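# Push the yellow trolley to the door end and turn it

## Task

Roll the yellow trolley along the room to the open end near the door, spin it around, and park it upright on its wheels just beyond where the benches end, centred between the two rows, with its handle side facing squarely toward the door wall. The robot must not fall over or be left leaning, or the task counts as failed.

## Robot and tools

ROBOT. The LinearBot has an omnidirectional wheeled base and a column about 1.7 m high. A carriage rides up the column (lift_m) and holds two identical six-joint arms, left and right, each with a two-finger gripper. Arm bases sit roughly 0.57 m + lift_m above the floor, and carriage parts hang about 0.15 m lower. A hand reaches about 0.78 m from its shoulder but only about 0.38 m below its arm base. Parked arm joints 1-6: 0, 0.05, 0.05, 1.45, 0, 0; parked, the robot is about 0.85 m wide and 0.65 m long.

CAMERAS. carriage_camera is fixed on the carriage, facing forward and tilted about 20 degrees down. left_wrist_camera and right_wrist_camera look out past each hand's fingertips. Images are 504x504 pixels.

FRAMES. Base frame: origin on the floor below the base centre, x forward, y left, z up, metres. left_hand and right_hand (the point between the finger pads) are reported here, with quat_wxyz. Odometry frame: the base frame where the scene began. base_odometry counts wheel turns only, so slip looks like travel; heading in rad, left positive, -3.142 to 3.142, and it may drift a degree or two after turns.

move. One action per call. Arguments:
- base: an object with exactly one key, a relative offset from where the base last reported itself: translate_m (metres, forward positive, -2 to 2), strafe_m (metres, left positive, -2 to 2) or rotate_rad (radians, counter-clockwise positive, -6.3 to 6.3).
- joints: an object of absolute joint targets by name, any subset. lift_m 0 to 1 (m). For each arm (left_ and right_ prefixes): joint1_rad -2.617 to 3.054 (yaw about vertical, 0 forward, positive left); joint2_rad 0 to 3.141 (shoulder: 0 upper arm back and level, 1.57 upright, 3.14 forward level); joint3_rad 0 to 3.141 (elbow, 0 folded, 3.14 straight); joint4_rad -1.57 to 1.57 (wrist pitch, positive lifts fingertips); joint5_rad -1.57 to 1.57 (wrist yaw, positive turns fingertips right); joint6_rad -2.094 to 2.094 (hand roll); gripper_m 0 to 0.093 (pad gap, metres).
- speeds: optional top-speed caps for this action only: translate_m and strafe_m 0.02 to 0.5 m/s, rotate_rad 0.05 to 1.57 rad/s, lift_m 0.08 to 0.25 m/s (defaults are the maxima).
- min_time_s: optional, 0.1 to 8 s, least duration for arm and gripper motions.
- cameras: list of carriage_camera, left_wrist_camera, right_wrist_camera or all; omitted or null gives all, [] gives none.
All motions in one action start together. An empty move just reports state and images. Unknown keys make the call invalid; out-of-range values are refused. After a refusal or a stop that blocks the request, the remaining move, wait and finished_scene calls in that reply are skipped. No action runs over 15 s; a base drive times out after 14 s.

wait: seconds (0 to 10), plus cameras as in move; the robot keeps its last command.
zoom_image: camera name and region [x0, y0, x1, y1] in pixels of that camera's latest image, at most 504 by 504.
read_manual: section "licences" only; returns licence text, no motion.
finished_scene: scene, the current scene's number; ends the scene for good, so the trolley must already sit correctly and stay there.

RESULTS. The move line reads done when every motion finished, otherwise the worst status. base_status and joint_status per motion: done (for the base, wheels turned the commanded amount, slip included); off_target (resting short, may still push); contact_stop or time_out (target dropped, holding in place); not_followed (a self-collision check withheld arm targets; "joint command not followed" appears). on_its_own lists uncommanded behaviour; "held at" is a target, not a reading. motor_effort gives percent of maximum per motor, peak in brackets; drive_wheels is the busiest wheel, sign meaningless. Joint torques are listed per arm joint; joints 1-3 wrap at ±28 N m. MOTOR HOT appears at 75 °C; at 100 °C an OVER-TEMPERATURE FAULT drops that arm for 30-60 s and its keys report limit_stop_at_motor_heat (resend targets afterwards). The pictures line names the images in order; frames may lag slightly behind the state.

CAUTIONS. Pushing the trolley loads the robot: keep the carriage low and arms close, drive slowly, avoid sudden stops; leaning is visible only in images, and the robot cannot right itself. The base's contact stop ignores the arms and may act late; a slow drive can shove furniture and still say done. If pinned after a stop, back off about 0.2 m (or turn back), maybe more than once. Never reverse under a table edge into the column. Arms have no contact stop and spring to their targets once freed; pressing heats them fast. Park arms when idle to cool them. Never let the arms strike or squeeze each other. To free withheld arms, resend one arm's six readings with joint1 turned away, then the other in a later call. Hand readings run optimistic, especially at long reach. Thinking time lets the scene run with the last command held.

Each tool is called after "Emit:" as a command line: name --argument value for each argument, lists and objects as JSON in quotes; but a table of rows of numbers goes row by row, as --pt "numbers of a row", without its own name.

## Session

Emit:
move

Scene clock: 0.00 s.
Joint torques (N m): no reading
base_odometry: x=+0.000 y=+0.000 heading=+0.000
base_status: not commanded
joint_positions: lift_m=+0.300 left_joint1_rad=+0.009 left_joint2_rad=+0.033 left_joint3_rad=+0.028 left_joint4_rad=+1.445 left_joint5_rad=-0.002 left_joint6_rad=-0.037 left_gripper_m=+0.09396 right_joint1_rad=-0.003 right_joint2_rad=+0.063 right_joint3_rad=+0.054 right_joint4_rad=+1.427 right_joint5_rad=+0.035 right_joint6_rad=+0.005 right_gripper_m=+0.09396
joint_status: not commanded
motor_effort: lift_m=+23 drive_wheels=+0
left_hand: x=+0.2655 y=+0.3091 z=+1.3252 quat_wxyz=(+0.998, -0.003, +0.065, -0.014) (m; base frame)
right_hand: x=+0.2719 y=-0.3144 z=+1.3312 quat_wxyz=(+0.997, +0.018, +0.077, -0.001) (m; base frame)
pictures: carriage_camera, left_wrist_camera, right_wrist_camera

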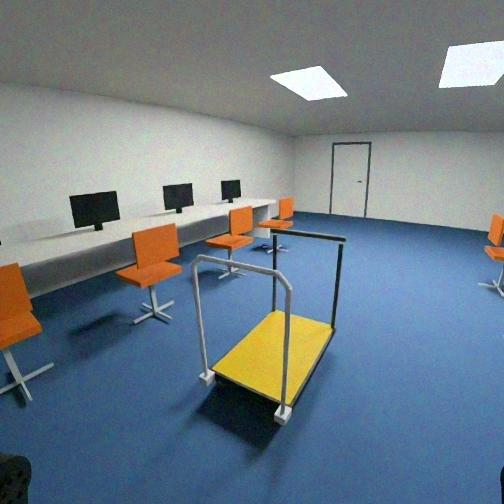

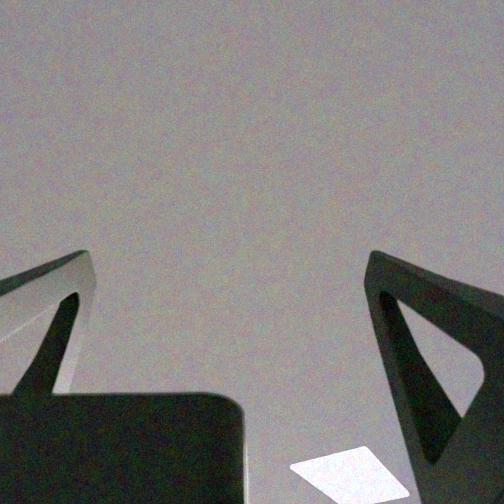

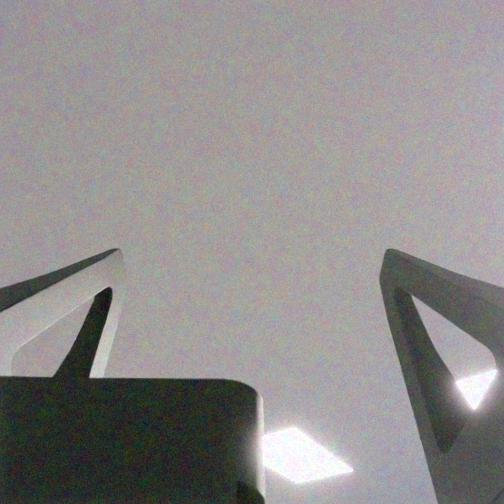

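Emit:
zoom_image --camera "carriage_camera" --region '[170, 210, 370, 430]'

Emit:
zoom_image --camera "carriage_camera" --region '[250, 120, 504, 330]'

Scaled by 2.291.

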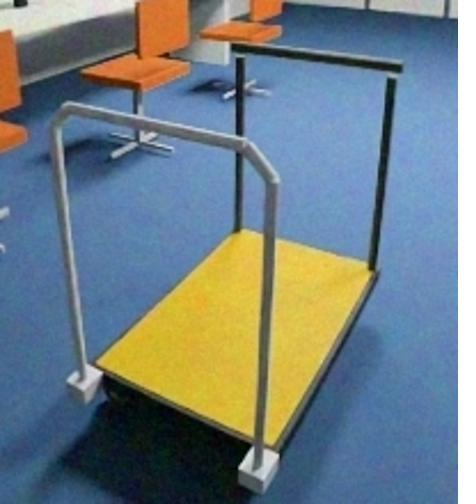

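Scaled by 1.984.

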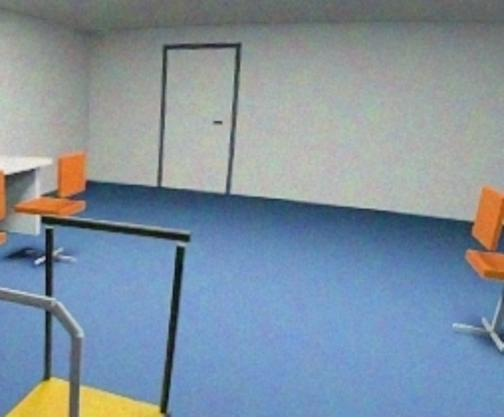

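Emit:
move --base '{"rotate_rad":-0.5}' --speeds '{"rotate_rad":0.6}' --cameras '["carriage_camera"]'

Emit:
move --base '{"strafe_m":0.6}' --speeds '{"strafe_m":0.3}' --cameras '["carriage_camera"]'

Scene clock: 50.40 s.
Joint torques (N m): left_arm=[-0.38 4.78 6.49 -0.28 0.08 -0.01] | right_arm=[-0.12 4.55 4.45 -0.11 -0.05 -0.03]
move: done
base_odometry: x=+0.000 y=+0.000 heading=-0.500
base_status: done
joint_positions: lift_m=+0.300 left_joint1_rad=+0.009 left_joint2_rad=+0.033 left_joint3_rad=+0.028 left_joint4_rad=+1.445 left_joint5_rad=-0.002 left_joint6_rad=-0.037 left_gripper_m=+0.09396 right_joint1_rad=-0.003 right_joint2_rad=+0.063 right_joint3_rad=+0.054 right_joint4_rad=+1.427 right_joint5_rad=+0.035 right_joint6_rad=+0.005 right_gripper_m=+0.09396
joint_status: not commanded
motor_effort: lift_m=+23(23) drive_wheels=+2(9)
left_hand: x=+0.2655 y=+0.3091 z=+1.3252 quat_wxyz=(+0.998, -0.003, +0.065, -0.014) (m; base frame)
right_hand: x=+0.2719 y=-0.3144 z=+1.3312 quat_wxyz=(+0.997, +0.018, +0.077, -0.001) (m; base frame)
pictures: carriage_camera

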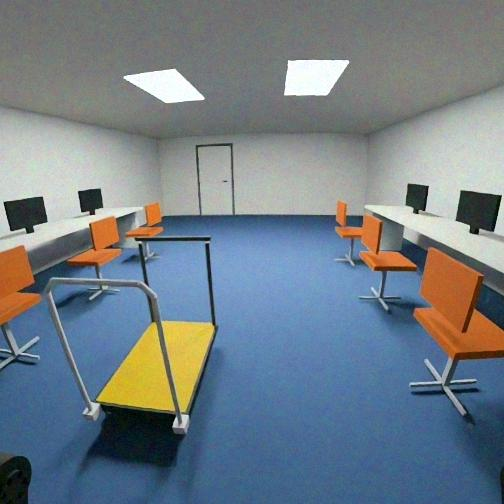

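Scene clock: 53.90 s.
Joint torques (N m): left_arm=[-0.39 4.77 6.49 -0.28 0.06 -0.01] | right_arm=[-0.25 4.57 4.46 -0.11 -0.05 -0.04]
move: done
base_odometry: x=+0.288 y=+0.526 heading=-0.500
base_status: done
joint_positions: lift_m=+0.300 left_joint1_rad=+0.009 left_joint2_rad=+0.033 left_joint3_rad=+0.028 left_joint4_rad=+1.445 left_joint5_rad=-0.002 left_joint6_rad=-0.037 left_gripper_m=+0.09396 right_joint1_rad=-0.003 right_joint2_rad=+0.063 right_joint3_rad=+0.054 right_joint4_rad=+1.427 right_joint5_rad=+0.035 right_joint6_rad=+0.005 right_gripper_m=+0.09396
joint_status: not commanded
motor_effort: lift_m=+23(23) drive_wheels=-5(10)
left_hand: x=+0.2655 y=+0.3091 z=+1.3252 quat_wxyz=(+0.998, -0.003, +0.065, -0.014) (m; base frame)
right_hand: x=+0.2719 y=-0.3144 z=+1.3312 quat_wxyz=(+0.997, +0.018, +0.077, -0.001) (m; base frame)
pictures: carriage_camera

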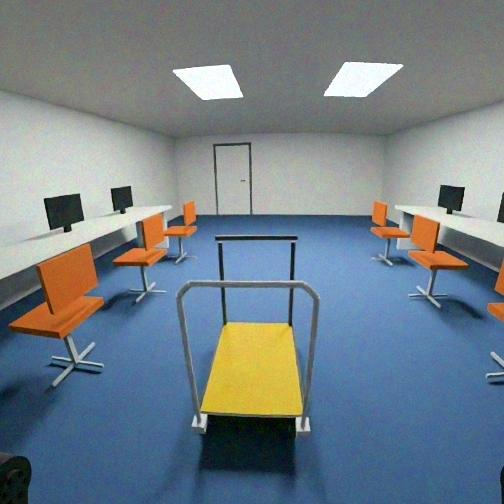

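Emit:
move --base '{"strafe_m":0.046}' --joints '{"lift_m":0.0,"left_joint1_rad":-0.12,"right_joint1_rad":0.12,"left_joint2_rad":1.9,"right_joint2_rad":1.9,"left_joint3_rad":0.6,"right_joint3_rad":0.6,"left_joint4_rad":1.3,"right_joint4_rad":1.3,"left_joint5_rad":0,"right_joint5_rad":0,"left_joint6_rad":0,"right_joint6_rad":0,"left_gripper_m":0.093,"right_gripper_m":0.093}' --min_time_s 3

Scene clock: 62.47 s.
Joint torques (N m): left_arm=[-0.98 -6.52 7.46 2.32 0.1 0.12] | right_arm=[0.35 -6.99 5.79 2.49 -0.11 -0.09]
move: done
base_odometry: x=+0.310 y=+0.567 heading=-0.501
base_status: done
joint_positions: lift_m=+0.000 left_joint1_rad=-0.114 left_joint2_rad=+1.892 left_joint3_rad=+0.575 left_joint4_rad=+1.293 left_joint5_rad=-0.003 left_joint6_rad=-0.012 left_gripper_m=+0.09308 right_joint1_rad=+0.114 right_joint2_rad=+1.889 right_joint3_rad=+0.572 right_joint4_rad=+1.300 right_joint5_rad=+0.008 right_joint6_rad=+0.005 right_gripper_m=+0.09310
joint_status: all done
motor_effort: lift_m=+20(22) drive_wheels=-5(9)
left_hand: x=+0.6978 y=+0.2557 z=+0.7366 quat_wxyz=(+0.697, +0.035, +0.715, -0.043) (m; base frame)
right_hand: x=+0.6973 y=-0.2566 z=+0.7389 quat_wxyz=(+0.700, -0.036, +0.712, +0.039) (m; base frame)
pictures: carriage_camera, left_wrist_camera, right_wrist_camera
camera_calibration:
carriage_camera: T_world_to_cam=[[0.0345615, -0.999371, -0.00797329, 0.00315483], [-0.31294, -0.00324492, -0.949767, 1.00369], [0.949144, 0.0353205, -0.312855, 0.182114], [0, 0, 0, 1]] pos_world=[0.141134, -0.0000226255, 1.01028]
left_wrist_camera: T_world_to_cam=[[-0.158172, -0.986511, 0.0421606, 0.325518], [-0.574414, 0.0572009, -0.816564, 0.998851], [0.803138, -0.153375, -0.575714, 0.028099], [0, 0, 0, 1]] pos_world=[0.602674, 0.268301, 0.818078]
right_wrist_camera: T_world_to_cam=[[0.0987506, -0.995099, 0.00512482, -0.326198], [-0.577656, -0.0615168, -0.813959, 0.995441], [0.810285, 0.0774186, -0.5809, 0.00597797], [0, 0, 0, 1]] pos_world=[0.602391, -0.263826, 0.815392]

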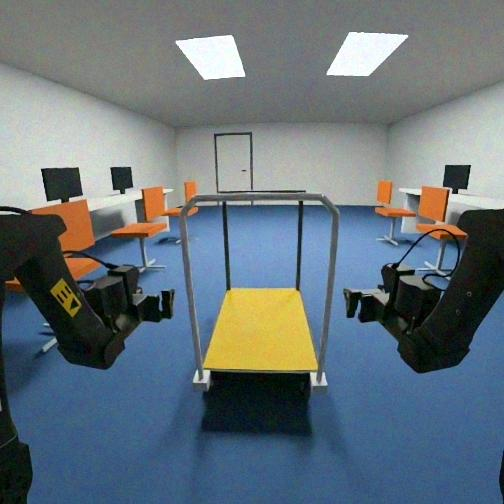

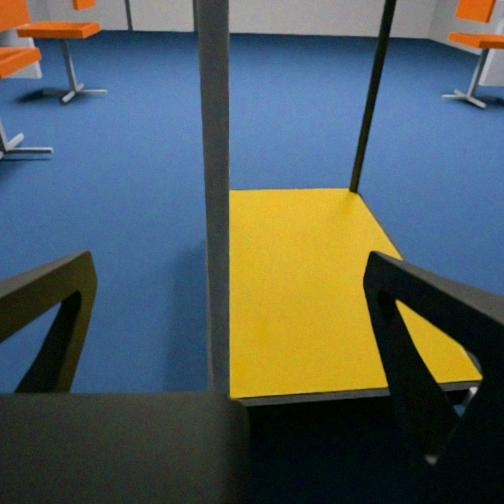

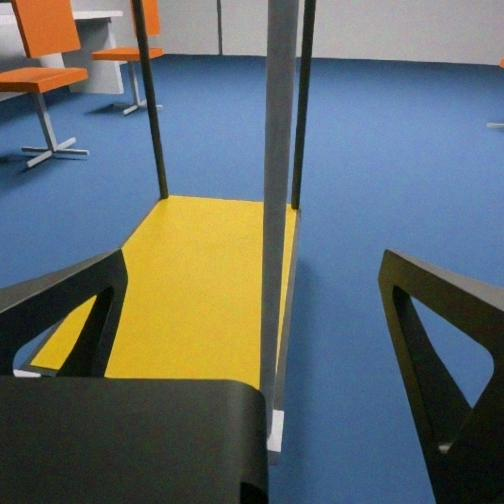

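Emit:
move --base '{"translate_m":0.18}' --speeds '{"translate_m":0.15}'

Scene clock: 67.07 s.
Joint torques (N m): left_arm=[-0.84 -6.52 7.46 2.33 0.09 0.11] | right_arm=[0.35 -6.98 5.74 2.51 -0.1 -0.08]
move: done
base_odometry: x=+0.468 y=+0.480 heading=-0.501
base_status: done
joint_positions: lift_m=+0.000 left_joint1_rad=-0.115 left_joint2_rad=+1.892 left_joint3_rad=+0.575 left_joint4_rad=+1.291 left_joint5_rad=-0.002 left_joint6_rad=-0.012 left_gripper_m=+0.09308 right_joint1_rad=+0.114 right_joint2_rad=+1.889 right_joint3_rad=+0.572 right_joint4_rad=+1.299 right_joint5_rad=+0.007 right_joint6_rad=+0.005 right_gripper_m=+0.09310
joint_status: not commanded
motor_effort: lift_m=+20(20) drive_wheels=-4(7)
left_hand: x=+0.6977 y=+0.2549 z=+0.7363 quat_wxyz=(+0.696, +0.036, +0.715, -0.043) (m; base frame)
right_hand: x=+0.6974 y=-0.2561 z=+0.7388 quat_wxyz=(+0.700, -0.037, +0.712, +0.039) (m; base frame)
pictures: carriage_camera, left_wrist_camera, right_wrist_camera
camera_calibration:
carriage_camera: T_world_to_cam=[[0.0345615, -0.999371, -0.00797329, 0.00315483], [-0.31294, -0.00324492, -0.949767, 1.00369], [0.949144, 0.0353205, -0.312855, 0.182114], [0, 0, 0, 1]] pos_world=[0.141134, -0.0000226255, 1.01028]
left_wrist_camera: T_world_to_cam=[[-0.159965, -0.986237, 0.0418144, 0.326225], [-0.575224, 0.0587082, -0.815886, 0.998256], [0.802202, -0.154566, -0.576699, 0.0295765], [0, 0, 0, 1]] pos_world=[0.60268, 0.267701, 0.817879]
right_wrist_camera: T_world_to_cam=[[0.100244, -0.99495, 0.00509883, -0.326747], [-0.578131, -0.0624175, -0.813553, 0.99515], [0.809763, 0.078606, -0.581468, 0.00691086], [0, 0, 0, 1]] pos_world=[0.602485, -0.263525, 0.815292]

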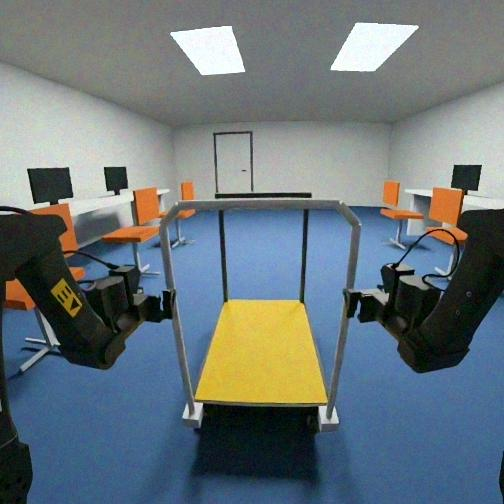

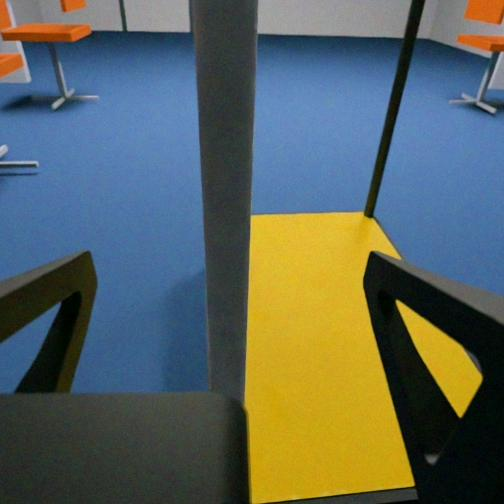

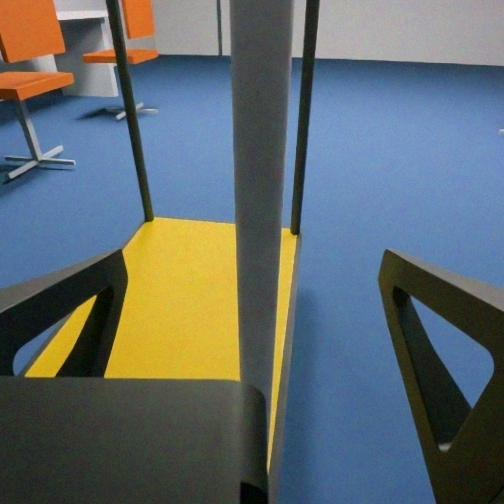

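Emit:
move --base '{"translate_m":0.07}' --speeds '{"translate_m":0.08}'

Scene clock: 73.23 s.
Joint torques (N m): left_arm=[-0.85 -6.53 7.46 2.34 0.1 0.11] | right_arm=[0.25 -6.71 5.74 2.52 -0.1 -0.09]
move: done
base_odometry: x=+0.530 y=+0.447 heading=-0.500
base_status: done
joint_positions: lift_m=+0.000 left_joint1_rad=-0.115 left_joint2_rad=+1.892 left_joint3_rad=+0.575 left_joint4_rad=+1.291 left_joint5_rad=-0.002 left_joint6_rad=-0.012 left_gripper_m=+0.09308 right_joint1_rad=+0.115 right_joint2_rad=+1.889 right_joint3_rad=+0.572 right_joint4_rad=+1.298 right_joint5_rad=+0.006 right_joint6_rad=+0.005 right_gripper_m=+0.09310
joint_status: not commanded
motor_effort: lift_m=+20(20) drive_wheels=-4(7)
left_hand: x=+0.6977 y=+0.2549 z=+0.7361 quat_wxyz=(+0.696, +0.036, +0.716, -0.043) (m; base frame)
right_hand: x=+0.6973 y=-0.2556 z=+0.7387 quat_wxyz=(+0.700, -0.037, +0.713, +0.040) (m; base frame)
pictures: carriage_camera, left_wrist_camera, right_wrist_camera
camera_calibration:
carriage_camera: T_world_to_cam=[[0.0345615, -0.999371, -0.00797329, 0.00315483], [-0.31294, -0.00324492, -0.949767, 1.00369], [0.949144, 0.0353205, -0.312855, 0.182114], [0, 0, 0, 1]] pos_world=[0.141134, -0.0000226255, 1.01028]
left_wrist_camera: T_world_to_cam=[[-0.159986, -0.986232, 0.0418518, 0.326226], [-0.575804, 0.0588016, -0.81547, 0.998218], [0.801782, -0.154563, -0.577284, 0.0301683], [0, 0, 0, 1]] pos_world=[0.602782, 0.267701, 0.81778]
right_wrist_camera: T_world_to_cam=[[0.102108, -0.99476, 0.00510273, -0.327423], [-0.578315, -0.0635337, -0.813336, 0.994729], [0.809398, 0.0800971, -0.581772, 0.00768631], [0, 0, 0, 1]] pos_world=[0.602478, -0.263124, 0.815191]

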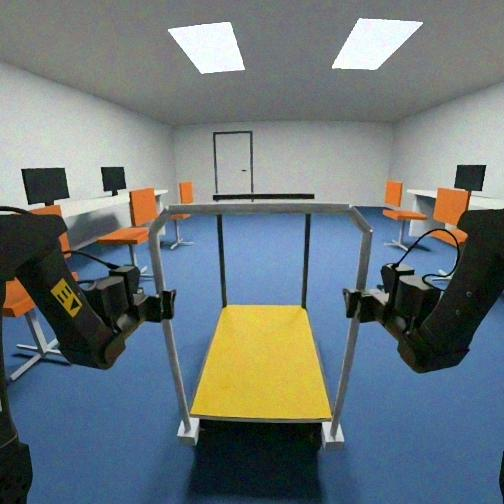

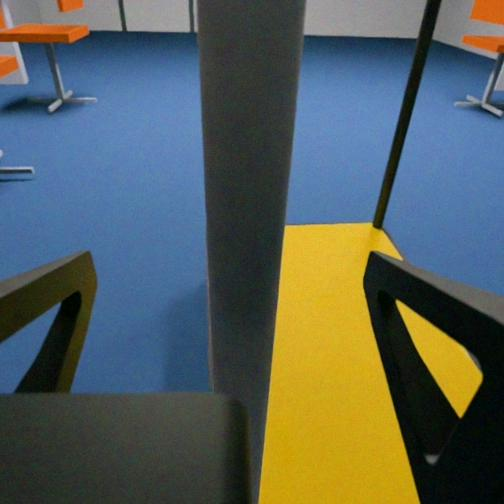

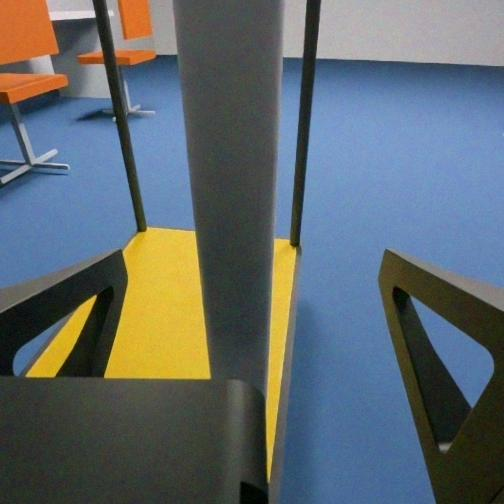

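Emit:
move --base '{"translate_m":0.015}' --speeds '{"translate_m":0.05}' --cameras '[]'

Emit:
move --joints '{"left_gripper_m":0.012,"right_gripper_m":0.012}' --min_time_s 2.5

Scene clock: 78.17 s.
Joint torques (N m): left_arm=[-0.85 -6.49 7.46 2.35 0.1 0.11] | right_arm=[0.18 -7.15 5.74 2.52 -0.09 -0.08]
move: done
base_odometry: x=+0.543 y=+0.440 heading=-0.500
base_status: done
joint_positions: lift_m=+0.000 left_joint1_rad=-0.115 left_joint2_rad=+1.892 left_joint3_rad=+0.575 left_joint4_rad=+1.291 left_joint5_rad=-0.002 left_joint6_rad=-0.012 left_gripper_m=+0.09308 right_joint1_rad=+0.116 right_joint2_rad=+1.889 right_joint3_rad=+0.572 right_joint4_rad=+1.298 right_joint5_rad=+0.006 right_joint6_rad=+0.005 right_gripper_m=+0.09310
joint_status: not commanded
motor_effort: lift_m=+20(20) drive_wheels=-4(8)
left_hand: x=+0.6977 y=+0.2549 z=+0.7361 quat_wxyz=(+0.696, +0.036, +0.716, -0.043) (m; base frame)
right_hand: x=+0.6972 y=-0.2552 z=+0.7386 quat_wxyz=(+0.699, -0.038, +0.713, +0.040) (m; base frame)
pictures: none
No camera images: "cameras" was empty.

Scene clock: 80.97 s.
Joint torques (N m): left_arm=[-0.34 -6.52 7.46 2.34 0.02 0.11] | right_arm=[-0.21 -6.99 5.71 2.51 0.02 -0.08]
move: off_target
base_odometry: x=+0.543 y=+0.440 heading=-0.500
base_status: not commanded
joint_positions: lift_m=+0.000 left_joint1_rad=-0.120 left_joint2_rad=+1.892 left_joint3_rad=+0.575 left_joint4_rad=+1.291 left_joint5_rad=+0.006 left_joint6_rad=-0.012 left_gripper_m=+0.02542 right_joint1_rad=+0.121 right_joint2_rad=+1.889 right_joint3_rad=+0.572 right_joint4_rad=+1.298 right_joint5_rad=-0.005 right_joint6_rad=+0.005 right_gripper_m=+0.02414
joint_status: left_gripper_m off_target (ended at +0.02545, target +0.01200); right_gripper_m off_target (ended at +0.02417, target +0.01200)
motor_effort: lift_m=+20(20) drive_wheels=-4(4)
left_hand: x=+0.6973 y=+0.2512 z=+0.7361 quat_wxyz=(+0.696, +0.041, +0.715, -0.048) (m; base frame)
right_hand: x=+0.6967 y=-0.2510 z=+0.7386 quat_wxyz=(+0.699, -0.043, +0.712, +0.046) (m; base frame)
pictures: carriage_camera, left_wrist_camera, right_wrist_camera
camera_calibration:
carriage_camera: T_world_to_cam=[[0.0345615, -0.999371, -0.00797329, 0.00315483], [-0.31294, -0.00324492, -0.949767, 1.00369], [0.949144, 0.0353205, -0.312855, 0.182114], [0, 0, 0, 1]] pos_world=[0.141134, -0.0000226255, 1.01028]
left_wrist_camera: T_world_to_cam=[[-0.172698, -0.984089, 0.0417564, 0.330888], [-0.574997, 0.0663047, -0.815464, 0.99572], [0.799721, -0.164839, -0.577299, 0.0339898], [0, 0, 0, 1]] pos_world=[0.602497, 0.265206, 0.81778]
right_wrist_camera: T_world_to_cam=[[0.119245, -0.992853, 0.00493184, -0.334171], [-0.577516, -0.0734005, -0.813073, 0.991444], [0.807624, 0.0941067, -0.582141, 0.0127584], [0, 0, 0, 1]] pos_world=[0.602119, -0.260211, 0.815191]

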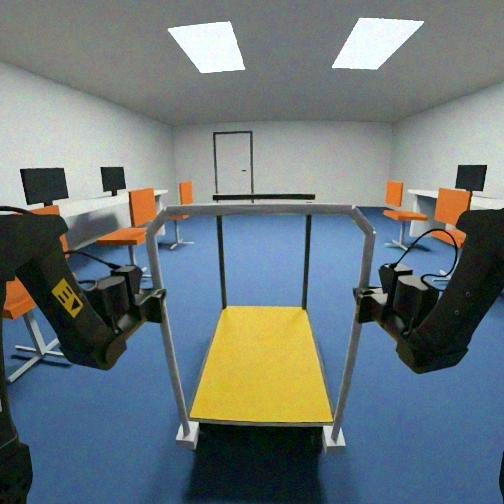

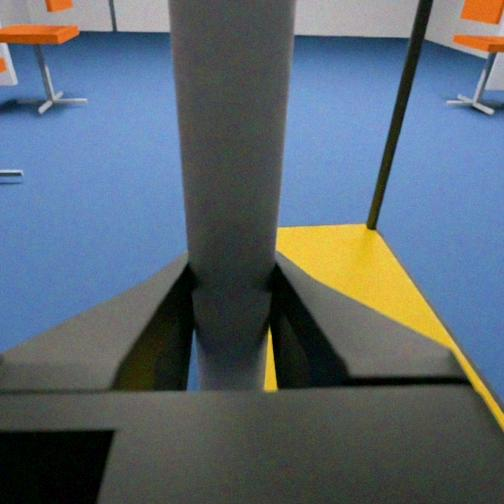

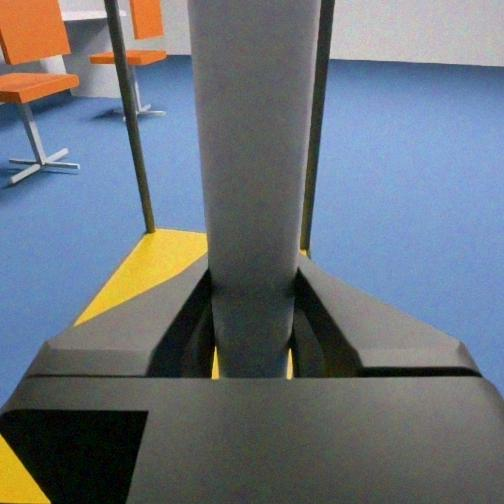

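Emit:
zoom_image --camera "carriage_camera" --region '[80, 110, 480, 270]'

Scaled by 1.260.

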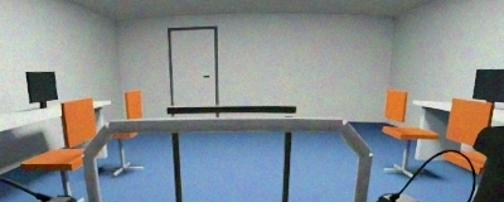

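Emit:
move --base '{"translate_m":0.4}' --speeds '{"translate_m":0.2}' --cameras '["carriage_camera"]'

Emit:
move --base '{"rotate_rad":-0.09}' --speeds '{"rotate_rad":0.1}' --cameras '["carriage_camera"]'

Scene clock: 103.40 s.
Joint torques (N m): left_arm=[0.79 -7.86 4.37 2.74 -0.08 0.11] | right_arm=[0.51 -6.97 5.71 2.5 -0.09 -0.09]
move: done
base_odometry: x=+0.894 y=+0.249 heading=-0.500
base_status: done
joint_positions: lift_m=+0.000 left_joint1_rad=-0.132 left_joint2_rad=+1.904 left_joint3_rad=+0.612 left_joint4_rad=+1.258 left_joint5_rad=+0.017 left_joint6_rad=-0.012 left_gripper_m=+0.02541 right_joint1_rad=+0.113 right_joint2_rad=+1.889 right_joint3_rad=+0.572 right_joint4_rad=+1.300 right_joint5_rad=+0.005 right_joint6_rad=+0.005 right_gripper_m=+0.02414
joint_status: not commanded
motor_effort: lift_m=+20(20) drive_wheels=-3(9)
left_hand: x=+0.7048 y=+0.2427 z=+0.7364 quat_wxyz=(+0.693, +0.049, +0.718, -0.056) (m; base frame)
right_hand: x=+0.6974 y=-0.2566 z=+0.7391 quat_wxyz=(+0.700, -0.037, +0.712, +0.039) (m; base frame)
pictures: carriage_camera
camera_calibration:
carriage_camera: T_world_to_cam=[[0.0345615, -0.999371, -0.00797329, 0.00315483], [-0.31294, -0.00324492, -0.949767, 1.00369], [0.949144, 0.0353205, -0.312855, 0.182114], [0, 0, 0, 1]] pos_world=[0.141134, -0.0000226255, 1.01028]

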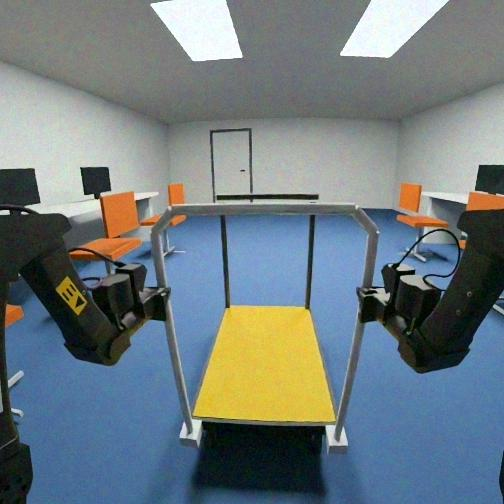

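Scene clock: 104.90 s.
Joint torques (N m): left_arm=[-0.96 -7.75 5.94 2.41 0.1 0.11] | right_arm=[-0.77 -9.51 2.1 2.88 0.09 -0.09]
move: done
base_odometry: x=+0.894 y=+0.249 heading=-0.589
base_status: done
joint_positions: lift_m=+0.000 left_joint1_rad=-0.114 left_joint2_rad=+1.904 left_joint3_rad=+0.593 left_joint4_rad=+1.285 left_joint5_rad=-0.003 left_joint6_rad=-0.011 left_gripper_m=+0.02541 right_joint1_rad=+0.128 right_joint2_rad=+1.911 right_joint3_rad=+0.620 right_joint4_rad=+1.267 right_joint5_rad=-0.012 right_joint6_rad=+0.005 right_gripper_m=+0.02412
joint_status: not commanded
motor_effort: lift_m=+20(20) drive_wheels=-3(13)
left_hand: x=+0.7021 y=+0.2551 z=+0.7360 quat_wxyz=(+0.696, +0.036, +0.715, -0.043) (m; base frame)
right_hand: x=+0.7071 y=-0.2453 z=+0.7385 quat_wxyz=(+0.697, -0.048, +0.714, +0.051) (m; base frame)
pictures: carriage_camera
camera_calibration:
carriage_camera: T_world_to_cam=[[0.0345615, -0.999371, -0.00797329, 0.00315483], [-0.31294, -0.00324492, -0.949767, 1.00369], [0.949144, 0.0353205, -0.312855, 0.182114], [0, 0, 0, 1]] pos_world=[0.141134, -0.0000226255, 1.01028]

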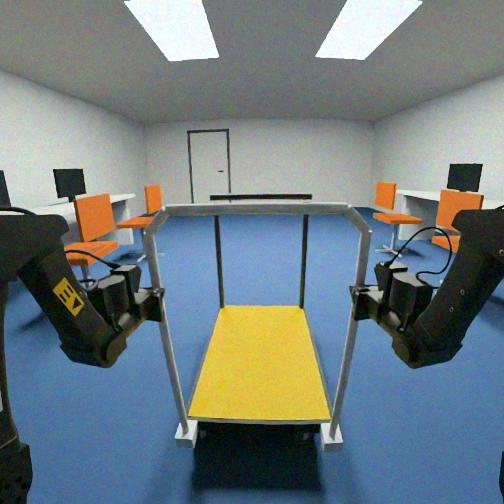

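Emit:
move --base '{"translate_m":2.0}' --speeds '{"translate_m":0.35}' --cameras '["carriage_camera"]'

Emit:
move --base '{"translate_m":1.4}' --speeds '{"translate_m":0.35}' --cameras '["carriage_camera"]'

Scene clock: 118.10 s.
Joint torques (N m): left_arm=[1.2 -7.99 4.27 2.73 -0.06 0.11] | right_arm=[0.68 -8.88 5.63 2.11 -0.11 -0.09]
move: done
base_odometry: x=+2.556 y=-0.865 heading=-0.590
base_status: done
joint_positions: lift_m=+0.000 left_joint1_rad=-0.136 left_joint2_rad=+1.906 left_joint3_rad=+0.614 left_joint4_rad=+1.258 left_joint5_rad=+0.014 left_joint6_rad=-0.011 left_gripper_m=+0.02540 right_joint1_rad=+0.110 right_joint2_rad=+1.908 right_joint3_rad=+0.573 right_joint4_rad=+1.332 right_joint5_rad=+0.008 right_joint6_rad=+0.005 right_gripper_m=+0.02412
joint_status: not commanded
motor_effort: lift_m=+20(20) drive_wheels=-7(15)
left_hand: x=+0.7050 y=+0.2412 z=+0.7363 quat_wxyz=(+0.693, +0.050, +0.717, -0.056) (m; base frame)
right_hand: x=+0.6983 y=-0.2582 z=+0.7386 quat_wxyz=(+0.705, -0.034, +0.707, +0.038) (m; base frame)
pictures: carriage_camera
camera_calibration:
carriage_camera: T_world_to_cam=[[0.0345615, -0.999371, -0.00797329, 0.00315483], [-0.31294, -0.00324492, -0.949767, 1.00369], [0.949144, 0.0353205, -0.312855, 0.182114], [0, 0, 0, 1]] pos_world=[0.141134, -0.0000226255, 1.01028]

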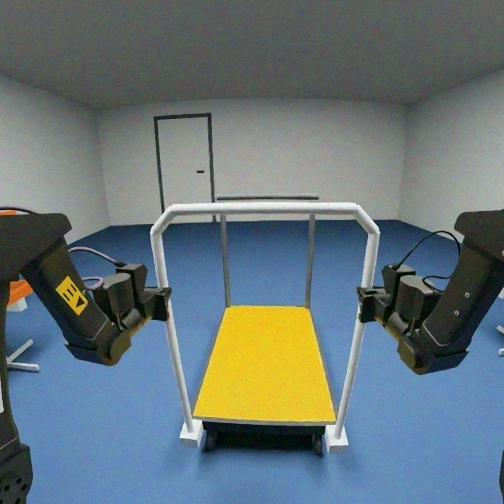

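Scene clock: 123.80 s.
Joint torques (N m): left_arm=[1.18 -7.99 4.31 2.72 -0.04 0.11] | right_arm=[0.65 -8.95 5.59 2.11 -0.1 -0.08]
move: done
base_odometry: x=+3.718 y=-1.645 heading=-0.591
base_status: done
joint_positions: lift_m=+0.000 left_joint1_rad=-0.136 left_joint2_rad=+1.906 left_joint3_rad=+0.613 left_joint4_rad=+1.259 left_joint5_rad=+0.013 left_joint6_rad=-0.011 left_gripper_m=+0.02540 right_joint1_rad=+0.110 right_joint2_rad=+1.908 right_joint3_rad=+0.573 right_joint4_rad=+1.331 right_joint5_rad=+0.006 right_joint6_rad=+0.005 right_gripper_m=+0.02412
joint_status: not commanded
motor_effort: lift_m=+20(20) drive_wheels=-6(14)
left_hand: x=+0.7048 y=+0.2414 z=+0.7362 quat_wxyz=(+0.693, +0.049, +0.717, -0.056) (m; base frame)
right_hand: x=+0.6983 y=-0.2578 z=+0.7384 quat_wxyz=(+0.705, -0.035, +0.708, +0.038) (m; base frame)
pictures: carriage_camera
camera_calibration:
carriage_camera: T_world_to_cam=[[0.0345615, -0.999371, -0.00797329, 0.00315483], [-0.31294, -0.00324492, -0.949767, 1.00369], [0.949144, 0.0353205, -0.312855, 0.182114], [0, 0, 0, 1]] pos_world=[0.141134, -0.0000226255, 1.01028]

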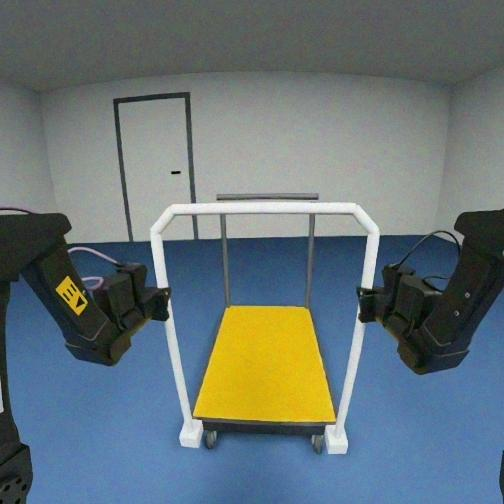

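Emit:
move --base '{"translate_m":1.3}' --speeds '{"translate_m":0.35}' --cameras '["carriage_camera"]'

Emit:
move --base '{"rotate_rad":0.6}' --speeds '{"rotate_rad":0.2}' --cameras '["carriage_camera"]'

Scene clock: 135.60 s.
Joint torques (N m): left_arm=[1.2 -7.99 4.4 2.7 -0.02 0.11] | right_arm=[0.68 -8.94 5.6 2.12 -0.09 -0.09]
move: done
base_odometry: x=+4.797 y=-2.371 heading=-0.592
base_status: done
joint_positions: lift_m=+0.000 left_joint1_rad=-0.136 left_joint2_rad=+1.906 left_joint3_rad=+0.612 left_joint4_rad=+1.261 left_joint5_rad=+0.011 left_joint6_rad=-0.011 left_gripper_m=+0.02540 right_joint1_rad=+0.110 right_joint2_rad=+1.908 right_joint3_rad=+0.573 right_joint4_rad=+1.331 right_joint5_rad=+0.005 right_joint6_rad=+0.005 right_gripper_m=+0.02412
joint_status: not commanded
motor_effort: lift_m=+20(20) drive_wheels=-5(12)
left_hand: x=+0.7046 y=+0.2418 z=+0.7363 quat_wxyz=(+0.693, +0.049, +0.717, -0.055) (m; base frame)
right_hand: x=+0.6982 y=-0.2577 z=+0.7384 quat_wxyz=(+0.705, -0.035, +0.708, +0.039) (m; base frame)
pictures: carriage_camera
camera_calibration:
carriage_camera: T_world_to_cam=[[0.0345615, -0.999371, -0.00797329, 0.00315483], [-0.31294, -0.00324492, -0.949767, 1.00369], [0.949144, 0.0353205, -0.312855, 0.182114], [0, 0, 0, 1]] pos_world=[0.141134, -0.0000226255, 1.01028]

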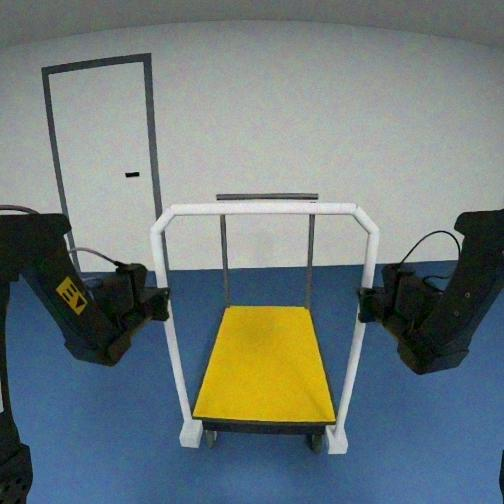

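Scene clock: 139.43 s.
Joint torques (N m): left_arm=[-0.91 -9.03 6.04 2.12 -0.13 0.11] | right_arm=[-0.68 -9.37 2.09 2.94 -0.16 -0.08]
move: done
base_odometry: x=+4.797 y=-2.371 heading=+0.008
base_status: done
joint_positions: lift_m=+0.000 left_joint1_rad=-0.114 left_joint2_rad=+1.917 left_joint3_rad=+0.590 left_joint4_rad=+1.311 left_joint5_rad=+0.022 left_joint6_rad=-0.011 left_gripper_m=+0.02537 right_joint1_rad=+0.126 right_joint2_rad=+1.910 right_joint3_rad=+0.621 right_joint4_rad=+1.262 right_joint5_rad=+0.016 right_joint6_rad=+0.005 right_gripper_m=+0.02404
joint_status: not commanded
motor_effort: lift_m=+20(20) drive_wheels=-5(16)
left_hand: x=+0.7014 y=+0.2506 z=+0.7353 quat_wxyz=(+0.699, +0.045, +0.712, -0.052) (m; base frame)
right_hand: x=+0.7079 y=-0.2508 z=+0.7382 quat_wxyz=(+0.697, -0.038, +0.715, +0.040) (m; base frame)
pictures: carriage_camera
camera_calibration:
carriage_camera: T_world_to_cam=[[0.0345615, -0.999371, -0.00797329, 0.00315483], [-0.31294, -0.00324492, -0.949767, 1.00369], [0.949144, 0.0353205, -0.312855, 0.182114], [0, 0, 0, 1]] pos_world=[0.141134, -0.0000226255, 1.01028]

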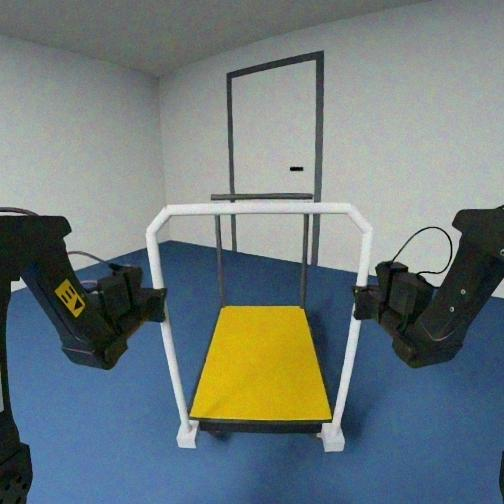

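Emit:
move --base '{"rotate_rad":1.3}' --speeds '{"rotate_rad":0.3}' --cameras '["carriage_camera"]'

Emit:
move --base '{"rotate_rad":1.32}' --speeds '{"rotate_rad":0.3}' --cameras '["carriage_camera"]'

Scene clock: 150.13 s.
Joint torques (N m): left_arm=[-0.51 -8.43 5.82 2.3 -0.09 0.11] | right_arm=[-0.53 -9.92 2.18 2.78 -0.16 -0.09]
move: done
base_odometry: x=+4.797 y=-2.371 heading=+1.308
base_status: done
joint_positions: lift_m=+0.000 left_joint1_rad=-0.119 left_joint2_rad=+1.911 left_joint3_rad=+0.594 left_joint4_rad=+1.295 left_joint5_rad=+0.017 left_joint6_rad=-0.011 left_gripper_m=+0.02535 right_joint1_rad=+0.126 right_joint2_rad=+1.915 right_joint3_rad=+0.618 right_joint4_rad=+1.275 right_joint5_rad=+0.016 right_joint6_rad=+0.005 right_gripper_m=+0.02396
joint_status: not commanded
motor_effort: lift_m=+20(20) drive_wheels=+3(26)
left_hand: x=+0.7019 y=+0.2494 z=+0.7356 quat_wxyz=(+0.697, +0.044, +0.714, -0.052) (m; base frame)
right_hand: x=+0.7076 y=-0.2507 z=+0.7381 quat_wxyz=(+0.698, -0.038, +0.714, +0.040) (m; base frame)
pictures: carriage_camera
camera_calibration:
carriage_camera: T_world_to_cam=[[0.0345615, -0.999371, -0.00797329, 0.00315483], [-0.31294, -0.00324492, -0.949767, 1.00369], [0.949144, 0.0353205, -0.312855, 0.182114], [0, 0, 0, 1]] pos_world=[0.141134, -0.0000226255, 1.01028]

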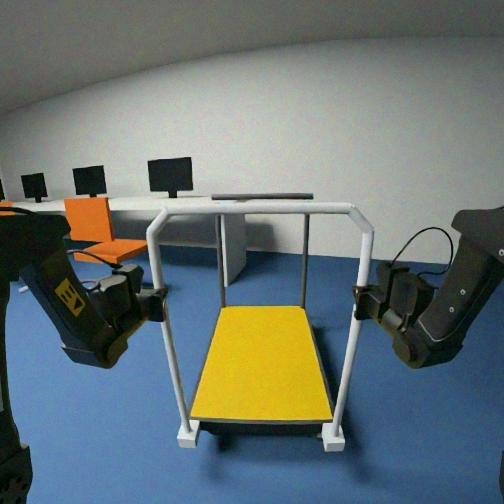

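Scene clock: 155.70 s.
Joint torques (N m): left_arm=[-0.51 -8.43 5.82 2.3 -0.09 0.11] | right_arm=[-0.55 -9.89 2.21 2.79 -0.16 -0.09]
move: done
base_odometry: x=+4.797 y=-2.371 heading=+2.628
base_status: done
joint_positions: lift_m=+0.000 left_joint1_rad=-0.119 left_joint2_rad=+1.911 left_joint3_rad=+0.594 left_joint4_rad=+1.295 left_joint5_rad=+0.018 left_joint6_rad=-0.011 left_gripper_m=+0.02534 right_joint1_rad=+0.126 right_joint2_rad=+1.915 right_joint3_rad=+0.618 right_joint4_rad=+1.275 right_joint5_rad=+0.015 right_joint6_rad=+0.005 right_gripper_m=+0.02390
joint_status: not commanded
motor_effort: lift_m=+20(20) drive_wheels=+3(24)
left_hand: x=+0.7019 y=+0.2493 z=+0.7354 quat_wxyz=(+0.697, +0.045, +0.714, -0.052) (m; base frame)
right_hand: x=+0.7075 y=-0.2506 z=+0.7380 quat_wxyz=(+0.698, -0.038, +0.714, +0.040) (m; base frame)
pictures: carriage_camera
camera_calibration:
carriage_camera: T_world_to_cam=[[0.0345615, -0.999371, -0.00797329, 0.00315483], [-0.31294, -0.00324492, -0.949767, 1.00369], [0.949144, 0.0353205, -0.312855, 0.182114], [0, 0, 0, 1]] pos_world=[0.141134, -0.0000226255, 1.01028]

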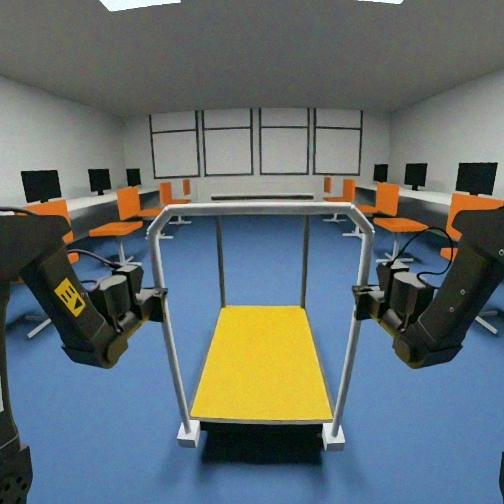

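Emit:
move --base '{"translate_m":-1.0}' --speeds '{"translate_m":0.25}' --cameras '["carriage_camera"]'

Scene clock: 171.97 s.
Joint torques (N m): left_arm=[-1.18 -8.34 7.24 1.99 -0.04 0.11] | right_arm=[-1.48 -10.04 1.43 3.02 -0.09 -0.09]
move: done
base_odometry: x=+5.669 y=-2.861 heading=+2.629
base_status: done
joint_positions: lift_m=+0.000 left_joint1_rad=-0.111 left_joint2_rad=+1.911 left_joint3_rad=+0.576 left_joint4_rad=+1.319 left_joint5_rad=+0.013 left_joint6_rad=-0.011 left_gripper_m=+0.02533 right_joint1_rad=+0.137 right_joint2_rad=+1.915 right_joint3_rad=+0.629 right_joint4_rad=+1.256 right_joint5_rad=+0.005 right_joint6_rad=+0.005 right_gripper_m=+0.02390
joint_status: not commanded
motor_effort: lift_m=+20(20) drive_wheels=-7(13)
left_hand: x=+0.6985 y=+0.2541 z=+0.7351 quat_wxyz=(+0.700, +0.040, +0.712, -0.047) (m; base frame)
right_hand: x=+0.7091 y=-0.2437 z=+0.7375 quat_wxyz=(+0.695, -0.045, +0.716, +0.047) (m; base frame)
pictures: carriage_camera
camera_calibration:
carriage_camera: T_world_to_cam=[[0.0345615, -0.999371, -0.00797329, 0.00315483], [-0.31294, -0.00324492, -0.949767, 1.00369], [0.949144, 0.0353205, -0.312855, 0.182114], [0, 0, 0, 1]] pos_world=[0.141134, -0.0000226255, 1.01028]

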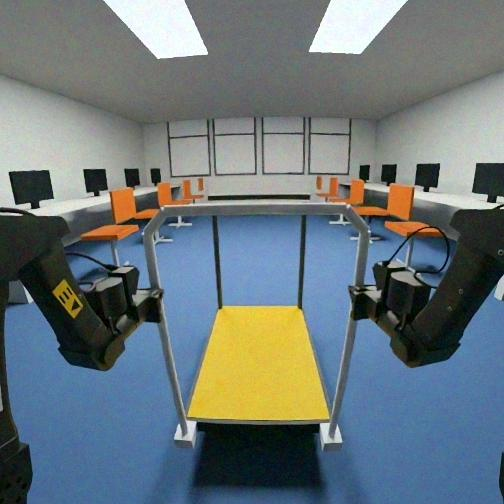

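Emit:
move --joints '{"left_gripper_m":0.093,"right_gripper_m":0.093}' --min_time_s 2 --cameras '[]'

Emit:
move --base '{"translate_m":-0.25}' --speeds '{"translate_m":0.15}' --cameras '["carriage_camera"]'

Scene clock: 180.60 s.
Joint torques (N m): left_arm=[-0.94 -8.36 7.16 2.29 0.03 0.11] | right_arm=[-0.64 -9.88 2.77 2.78 0.04 -0.08]
move: done
base_odometry: x=+5.669 y=-2.861 heading=+2.629
base_status: not commanded
joint_positions: lift_m=+0.000 left_joint1_rad=-0.114 left_joint2_rad=+1.911 left_joint3_rad=+0.577 left_joint4_rad=+1.295 left_joint5_rad=+0.004 left_joint6_rad=-0.011 left_gripper_m=+0.09294 right_joint1_rad=+0.126 right_joint2_rad=+1.915 right_joint3_rad=+0.611 right_joint4_rad=+1.277 right_joint5_rad=-0.007 right_joint6_rad=+0.005 right_gripper_m=+0.09292
joint_status: all done
motor_effort: lift_m=+20(20) drive_wheels=+2(7)
left_hand: x=+0.6987 y=+0.2542 z=+0.7297 quat_wxyz=(+0.692, +0.039, +0.720, -0.045) (m; base frame)
right_hand: x=+0.7055 y=-0.2473 z=+0.7356 quat_wxyz=(+0.696, -0.046, +0.715, +0.048) (m; base frame)
pictures: none
No camera images: "cameras" was empty.

Scene clock: 183.17 s.
Joint torques (N m): left_arm=[-0.98 -8.36 7.13 2.34 0.03 0.11] | right_arm=[-0.69 -9.78 2.78 2.76 0.02 -0.09]
move: done
base_odometry: x=+5.887 y=-2.983 heading=+2.630
base_status: done
joint_positions: lift_m=+0.000 left_joint1_rad=-0.114 left_joint2_rad=+1.911 left_joint3_rad=+0.578 left_joint4_rad=+1.293 left_joint5_rad=+0.004 left_joint6_rad=-0.011 left_gripper_m=+0.09294 right_joint1_rad=+0.125 right_joint2_rad=+1.915 right_joint3_rad=+0.611 right_joint4_rad=+1.278 right_joint5_rad=-0.006 right_joint6_rad=+0.005 right_gripper_m=+0.09292
joint_status: not commanded
motor_effort: lift_m=+20(20) drive_wheels=-5(9)
left_hand: x=+0.6987 y=+0.2542 z=+0.7291 quat_wxyz=(+0.691, +0.039, +0.720, -0.045) (m; base frame)
right_hand: x=+0.7055 y=-0.2477 z=+0.7360 quat_wxyz=(+0.696, -0.045, +0.715, +0.048) (m; base frame)
pictures: carriage_camera
camera_calibration:
carriage_camera: T_world_to_cam=[[0.0345615, -0.999371, -0.00797329, 0.00315483], [-0.31294, -0.00324492, -0.949767, 1.00369], [0.949144, 0.0353205, -0.312855, 0.182114], [0, 0, 0, 1]] pos_world=[0.141134, -0.0000226255, 1.01028]

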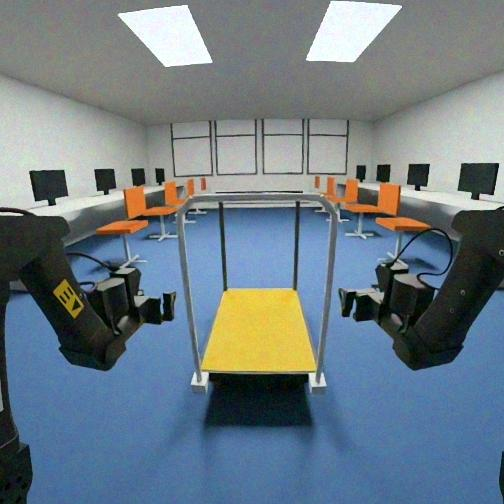

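Emit:
finished_scene --scene 1

The scene is finished: the task was done.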